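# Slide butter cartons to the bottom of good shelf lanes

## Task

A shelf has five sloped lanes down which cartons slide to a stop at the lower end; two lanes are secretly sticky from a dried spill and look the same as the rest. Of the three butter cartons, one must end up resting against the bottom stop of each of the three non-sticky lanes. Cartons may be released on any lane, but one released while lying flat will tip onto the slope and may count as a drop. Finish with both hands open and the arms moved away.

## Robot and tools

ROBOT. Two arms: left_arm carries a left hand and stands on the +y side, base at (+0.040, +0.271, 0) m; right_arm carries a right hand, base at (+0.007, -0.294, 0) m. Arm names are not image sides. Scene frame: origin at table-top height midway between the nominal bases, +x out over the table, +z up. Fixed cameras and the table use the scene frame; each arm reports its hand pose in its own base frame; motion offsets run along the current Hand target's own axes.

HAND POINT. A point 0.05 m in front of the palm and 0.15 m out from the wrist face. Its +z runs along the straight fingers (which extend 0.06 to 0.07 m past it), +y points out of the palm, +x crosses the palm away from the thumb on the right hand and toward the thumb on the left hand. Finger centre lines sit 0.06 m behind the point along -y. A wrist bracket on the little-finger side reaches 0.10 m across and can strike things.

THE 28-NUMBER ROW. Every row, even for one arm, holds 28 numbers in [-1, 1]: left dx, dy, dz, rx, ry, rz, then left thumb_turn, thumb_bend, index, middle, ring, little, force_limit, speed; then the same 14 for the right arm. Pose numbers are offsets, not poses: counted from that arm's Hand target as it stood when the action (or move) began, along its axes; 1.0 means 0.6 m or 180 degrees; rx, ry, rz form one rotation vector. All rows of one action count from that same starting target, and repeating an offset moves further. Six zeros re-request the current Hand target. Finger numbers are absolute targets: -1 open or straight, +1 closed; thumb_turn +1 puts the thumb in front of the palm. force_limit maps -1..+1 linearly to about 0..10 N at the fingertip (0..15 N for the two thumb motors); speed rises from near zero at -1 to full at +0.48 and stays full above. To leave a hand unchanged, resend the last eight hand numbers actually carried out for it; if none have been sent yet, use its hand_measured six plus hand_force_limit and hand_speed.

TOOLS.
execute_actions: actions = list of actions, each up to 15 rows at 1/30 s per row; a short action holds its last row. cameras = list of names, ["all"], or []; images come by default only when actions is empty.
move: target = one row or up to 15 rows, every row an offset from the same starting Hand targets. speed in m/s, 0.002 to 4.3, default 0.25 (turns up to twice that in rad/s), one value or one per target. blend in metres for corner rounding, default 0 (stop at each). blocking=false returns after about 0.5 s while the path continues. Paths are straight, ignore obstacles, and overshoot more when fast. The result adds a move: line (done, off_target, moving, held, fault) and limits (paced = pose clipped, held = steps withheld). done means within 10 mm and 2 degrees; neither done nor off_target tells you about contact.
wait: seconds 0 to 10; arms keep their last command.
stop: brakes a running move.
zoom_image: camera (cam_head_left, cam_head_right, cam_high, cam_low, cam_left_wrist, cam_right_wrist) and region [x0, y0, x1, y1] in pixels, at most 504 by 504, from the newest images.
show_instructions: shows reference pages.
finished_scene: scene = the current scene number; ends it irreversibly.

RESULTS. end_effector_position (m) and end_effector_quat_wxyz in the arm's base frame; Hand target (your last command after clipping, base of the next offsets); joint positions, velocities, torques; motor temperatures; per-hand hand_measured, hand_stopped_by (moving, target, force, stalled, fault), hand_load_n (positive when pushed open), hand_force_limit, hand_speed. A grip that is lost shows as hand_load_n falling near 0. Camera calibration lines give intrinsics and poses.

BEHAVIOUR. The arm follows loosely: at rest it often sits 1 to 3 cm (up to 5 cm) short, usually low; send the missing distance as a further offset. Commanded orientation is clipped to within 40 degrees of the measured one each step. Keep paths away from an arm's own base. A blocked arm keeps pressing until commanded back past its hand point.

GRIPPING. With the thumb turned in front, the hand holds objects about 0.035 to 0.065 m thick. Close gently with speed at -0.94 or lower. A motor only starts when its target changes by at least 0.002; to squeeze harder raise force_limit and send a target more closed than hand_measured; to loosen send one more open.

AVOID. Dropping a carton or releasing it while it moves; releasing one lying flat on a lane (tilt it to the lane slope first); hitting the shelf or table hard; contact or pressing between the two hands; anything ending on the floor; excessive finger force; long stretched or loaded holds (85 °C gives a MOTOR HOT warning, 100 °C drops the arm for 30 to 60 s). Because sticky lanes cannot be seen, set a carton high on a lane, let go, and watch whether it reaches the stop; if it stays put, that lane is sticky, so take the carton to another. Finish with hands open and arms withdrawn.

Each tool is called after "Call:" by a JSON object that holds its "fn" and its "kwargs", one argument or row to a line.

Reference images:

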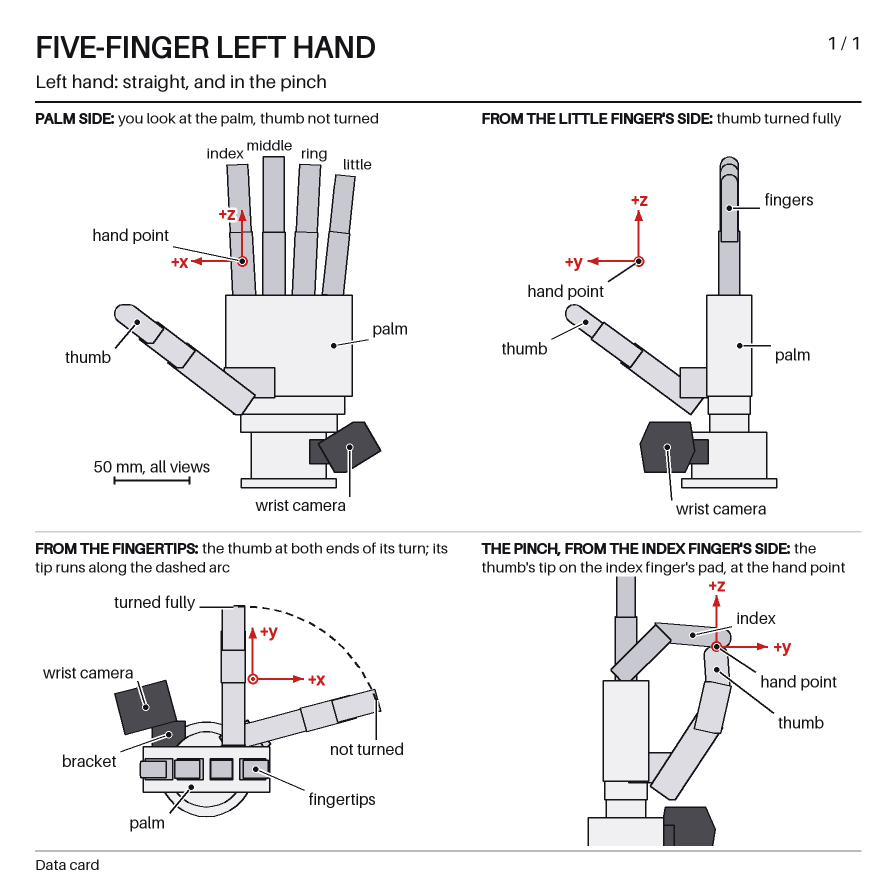

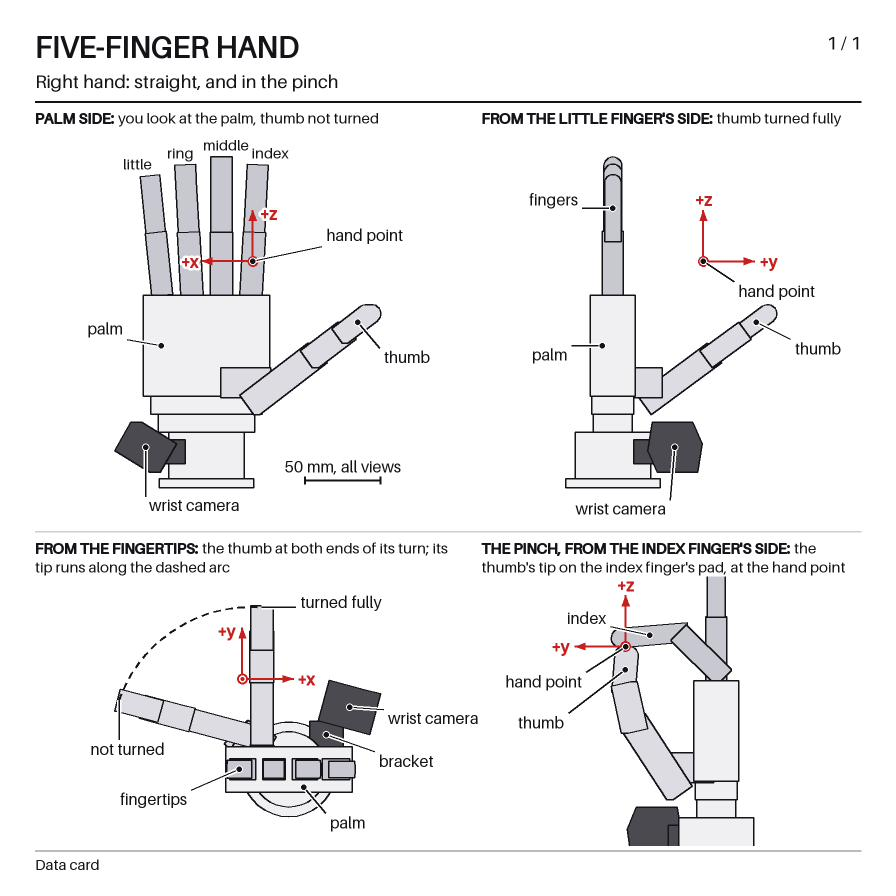

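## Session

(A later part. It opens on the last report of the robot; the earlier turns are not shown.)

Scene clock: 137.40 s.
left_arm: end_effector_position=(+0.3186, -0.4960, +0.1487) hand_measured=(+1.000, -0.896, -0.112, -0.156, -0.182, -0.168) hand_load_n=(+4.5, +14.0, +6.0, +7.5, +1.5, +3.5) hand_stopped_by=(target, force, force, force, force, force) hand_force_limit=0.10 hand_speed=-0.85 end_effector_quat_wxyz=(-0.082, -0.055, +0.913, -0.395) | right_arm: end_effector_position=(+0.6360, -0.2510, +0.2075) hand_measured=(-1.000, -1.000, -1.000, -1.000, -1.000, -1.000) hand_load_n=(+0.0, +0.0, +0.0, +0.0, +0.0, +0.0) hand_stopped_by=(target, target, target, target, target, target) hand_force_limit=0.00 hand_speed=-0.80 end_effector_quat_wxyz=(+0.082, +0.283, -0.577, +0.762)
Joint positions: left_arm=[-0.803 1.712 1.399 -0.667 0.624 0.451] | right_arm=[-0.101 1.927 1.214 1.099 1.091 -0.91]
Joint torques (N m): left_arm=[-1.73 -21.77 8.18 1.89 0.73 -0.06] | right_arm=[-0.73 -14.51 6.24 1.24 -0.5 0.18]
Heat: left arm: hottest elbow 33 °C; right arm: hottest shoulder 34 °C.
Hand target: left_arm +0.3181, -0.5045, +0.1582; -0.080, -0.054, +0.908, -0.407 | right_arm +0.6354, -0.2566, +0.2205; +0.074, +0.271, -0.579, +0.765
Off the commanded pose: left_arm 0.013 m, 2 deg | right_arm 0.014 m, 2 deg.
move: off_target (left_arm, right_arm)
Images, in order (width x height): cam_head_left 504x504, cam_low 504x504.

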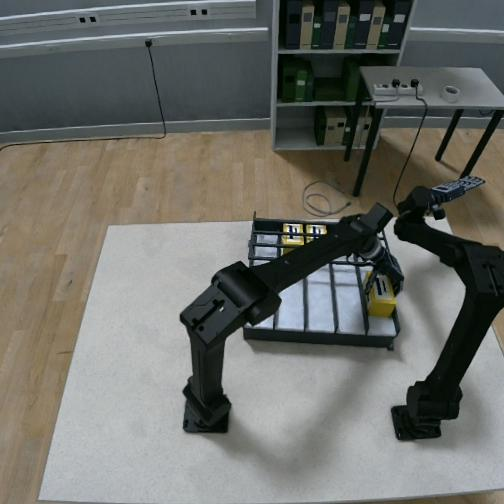

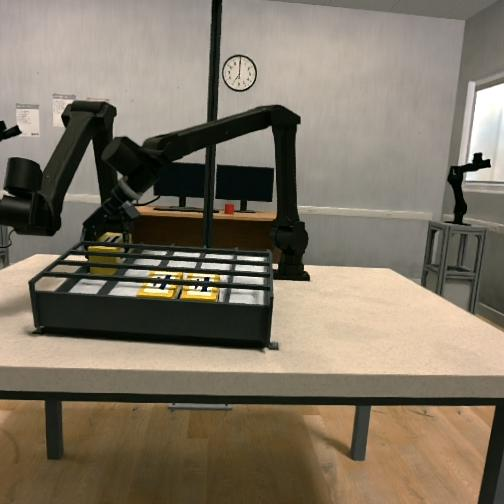

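Call:
{"fn": "move", "kwargs": {
  "target": [
    [-0.0022,0.0085,0.0076,0,0,0,1,-0.7,-0.1,-0.1,-0.1,-0.1,0.1,-0.85,0,0,0,0,0,0,-1,-1,-1,-1,-1,-1,0,-0.8],
    [-0.0022,0.0085,0.0076,0,0,0,1,-1,-0.4,-0.4,-0.4,-0.4,0.1,-0.3,0,0,0,0,0,0,-1,-1,-1,-1,-1,-1,0,-0.8]
  ],
  "speed": 0.08,
  "cameras": ["cam_low","cam_head_left","cam_left_wrist"]
}}

Scene clock: 139.73 s.
left_arm: end_effector_position=(+0.3192, -0.4991, +0.1482) hand_measured=(+1.000, -1.000, -0.400, -0.400, -0.400, -0.400) hand_load_n=(+0.0, +0.0, +0.0, +0.0, +0.0, +0.0) hand_stopped_by=(target, target, target, target, target, target) hand_force_limit=0.10 hand_speed=-0.30 end_effector_quat_wxyz=(-0.081, -0.055, +0.911, -0.402) | right_arm: end_effector_position=(+0.6360, -0.2510, +0.2075) hand_measured=(-1.000, -1.000, -1.000, -1.000, -1.000, -1.000) hand_load_n=(+0.0, +0.0, -0.5, +0.0, +0.0, +0.0) hand_stopped_by=(target, target, target, target, target, target) hand_force_limit=0.00 hand_speed=-0.80 end_effector_quat_wxyz=(+0.082, +0.283, -0.577, +0.762)
Joint positions: left_arm=[-0.804 1.712 1.393 -0.643 0.629 0.444] | right_arm=[-0.101 1.927 1.214 1.099 1.091 -0.91]
Joint torques (N m): left_arm=[-1.49 -21.25 7.86 1.73 0.56 -0.04] | right_arm=[-0.67 -14.39 6.17 1.24 -0.51 0.2]
Heat: left arm: hottest elbow 33 °C; right arm: hottest shoulder 34 °C.
Hand target: left_arm +0.3181, -0.5045, +0.1511; -0.080, -0.054, +0.908, -0.407 | right_arm +0.6354, -0.2566, +0.2205; +0.074, +0.271, -0.579, +0.765
Off the commanded pose: left_arm 0.006 m, 1 deg | right_arm 0.014 m, 2 deg.
move: off_target (right_arm)
camera_calibration:
cam_left_wrist: T_world_to_cam=[[-0.0580032, -0.663605, 0.745831, -0.427552], [-0.750365, 0.521748, 0.405871, 0.42862], [-0.658475, -0.536103, -0.528209, 0.135859], [0, 0, 0, 1]] pos_world=[0.386282, -0.434524, 0.216679]
Images, in order (width x height): cam_head_left 504x504, cam_low 504x504, cam_left_wrist 672x504.

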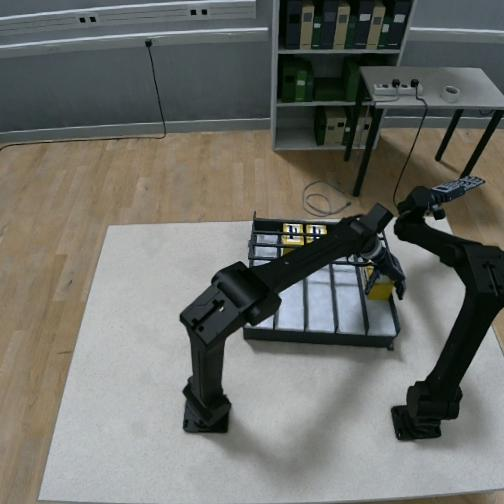

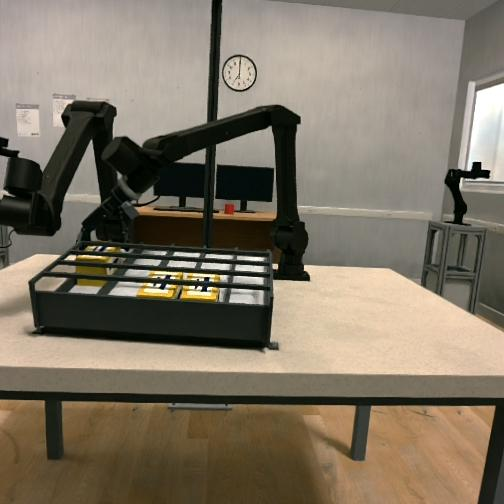

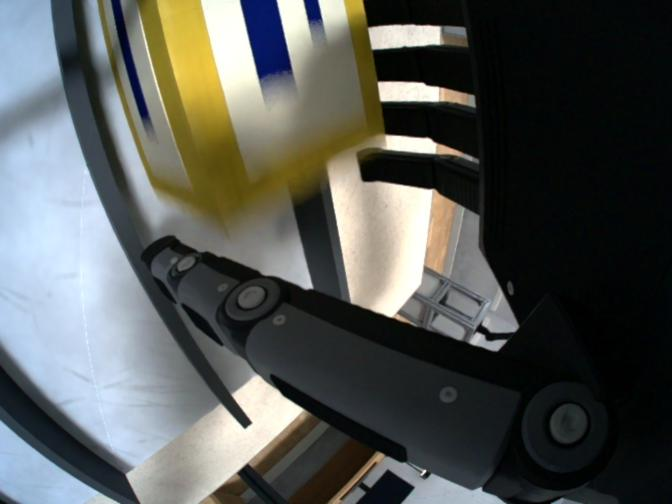

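Call:
{"fn": "move", "kwargs": {
  "target": [0.0252,-0.0974,-0.0873,0,0,0,1,-1,-0.4,-0.4,-0.4,-0.4,0.1,-0.3,0,0,0,0,0,0,-1,-1,-1,-1,-1,-1,0,-0.8],
  "speed": 0.2,
  "cameras": ["cam_low","cam_high"]
}}

Scene clock: 141.53 s.
left_arm: end_effector_position=(+0.3145, -0.4947, +0.2164) hand_measured=(+1.000, -1.000, -0.400, -0.400, -0.400, -0.400) hand_load_n=(+0.0, +0.0, +0.0, +0.0, +0.5, +0.0) hand_stopped_by=(target, target, target, target, target, target) hand_force_limit=0.10 hand_speed=-0.30 end_effector_quat_wxyz=(-0.084, -0.057, +0.911, -0.399) | right_arm: end_effector_position=(+0.6360, -0.2510, +0.2075) hand_measured=(-1.000, -1.000, -1.000, -1.000, -1.000, -1.000) hand_load_n=(+0.0, +0.5, +0.0, +0.0, +0.0, -0.5) hand_stopped_by=(target, target, target, target, target, target) hand_force_limit=0.00 hand_speed=-0.80 end_effector_quat_wxyz=(+0.082, +0.283, -0.577, +0.762)
Joint positions: left_arm=[-0.804 1.659 1.508 -0.819 0.63 0.441] | right_arm=[-0.101 1.927 1.214 1.099 1.091 -0.91]
Joint torques (N m): left_arm=[-1.67 -20.25 10.74 0.85 0.53 -0.03] | right_arm=[-0.67 -14.45 6.09 1.31 -0.51 0.2]
Motor temperatures (°C): left_arm=[31 30 34 27 28 26] | right_arm=[27 34 30 24 25 25]
Heat: left arm: hottest elbow 34 °C; right arm: hottest shoulder 34 °C.
Hand target: left_arm +0.3181, -0.5045, +0.2310; -0.080, -0.054, +0.908, -0.407 | right_arm +0.6354, -0.2566, +0.2205; +0.074, +0.271, -0.579, +0.765
Off the commanded pose: left_arm 0.018 m, 1 deg | right_arm 0.014 m, 2 deg.
move: off_target (left_arm, right_arm)
Images, in order (width x height): cam_high 504x504, cam_low 504x504.

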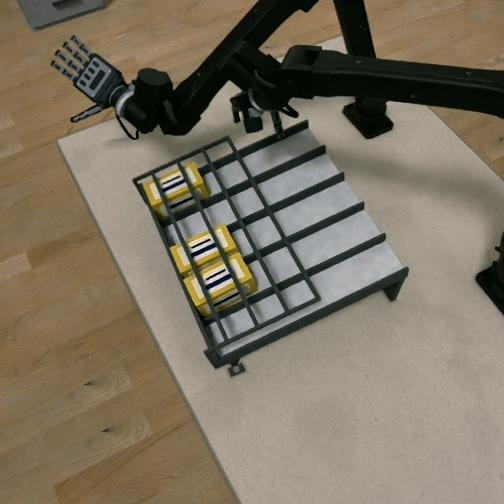

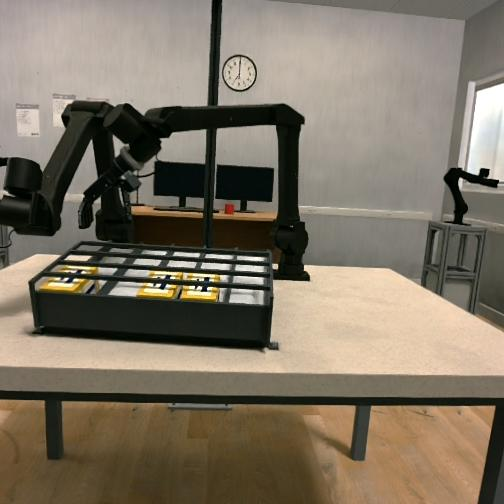

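Call:
{"fn": "finished_scene", "kwargs": {
  "scene": 2
}}

The scene is finished: the task was done.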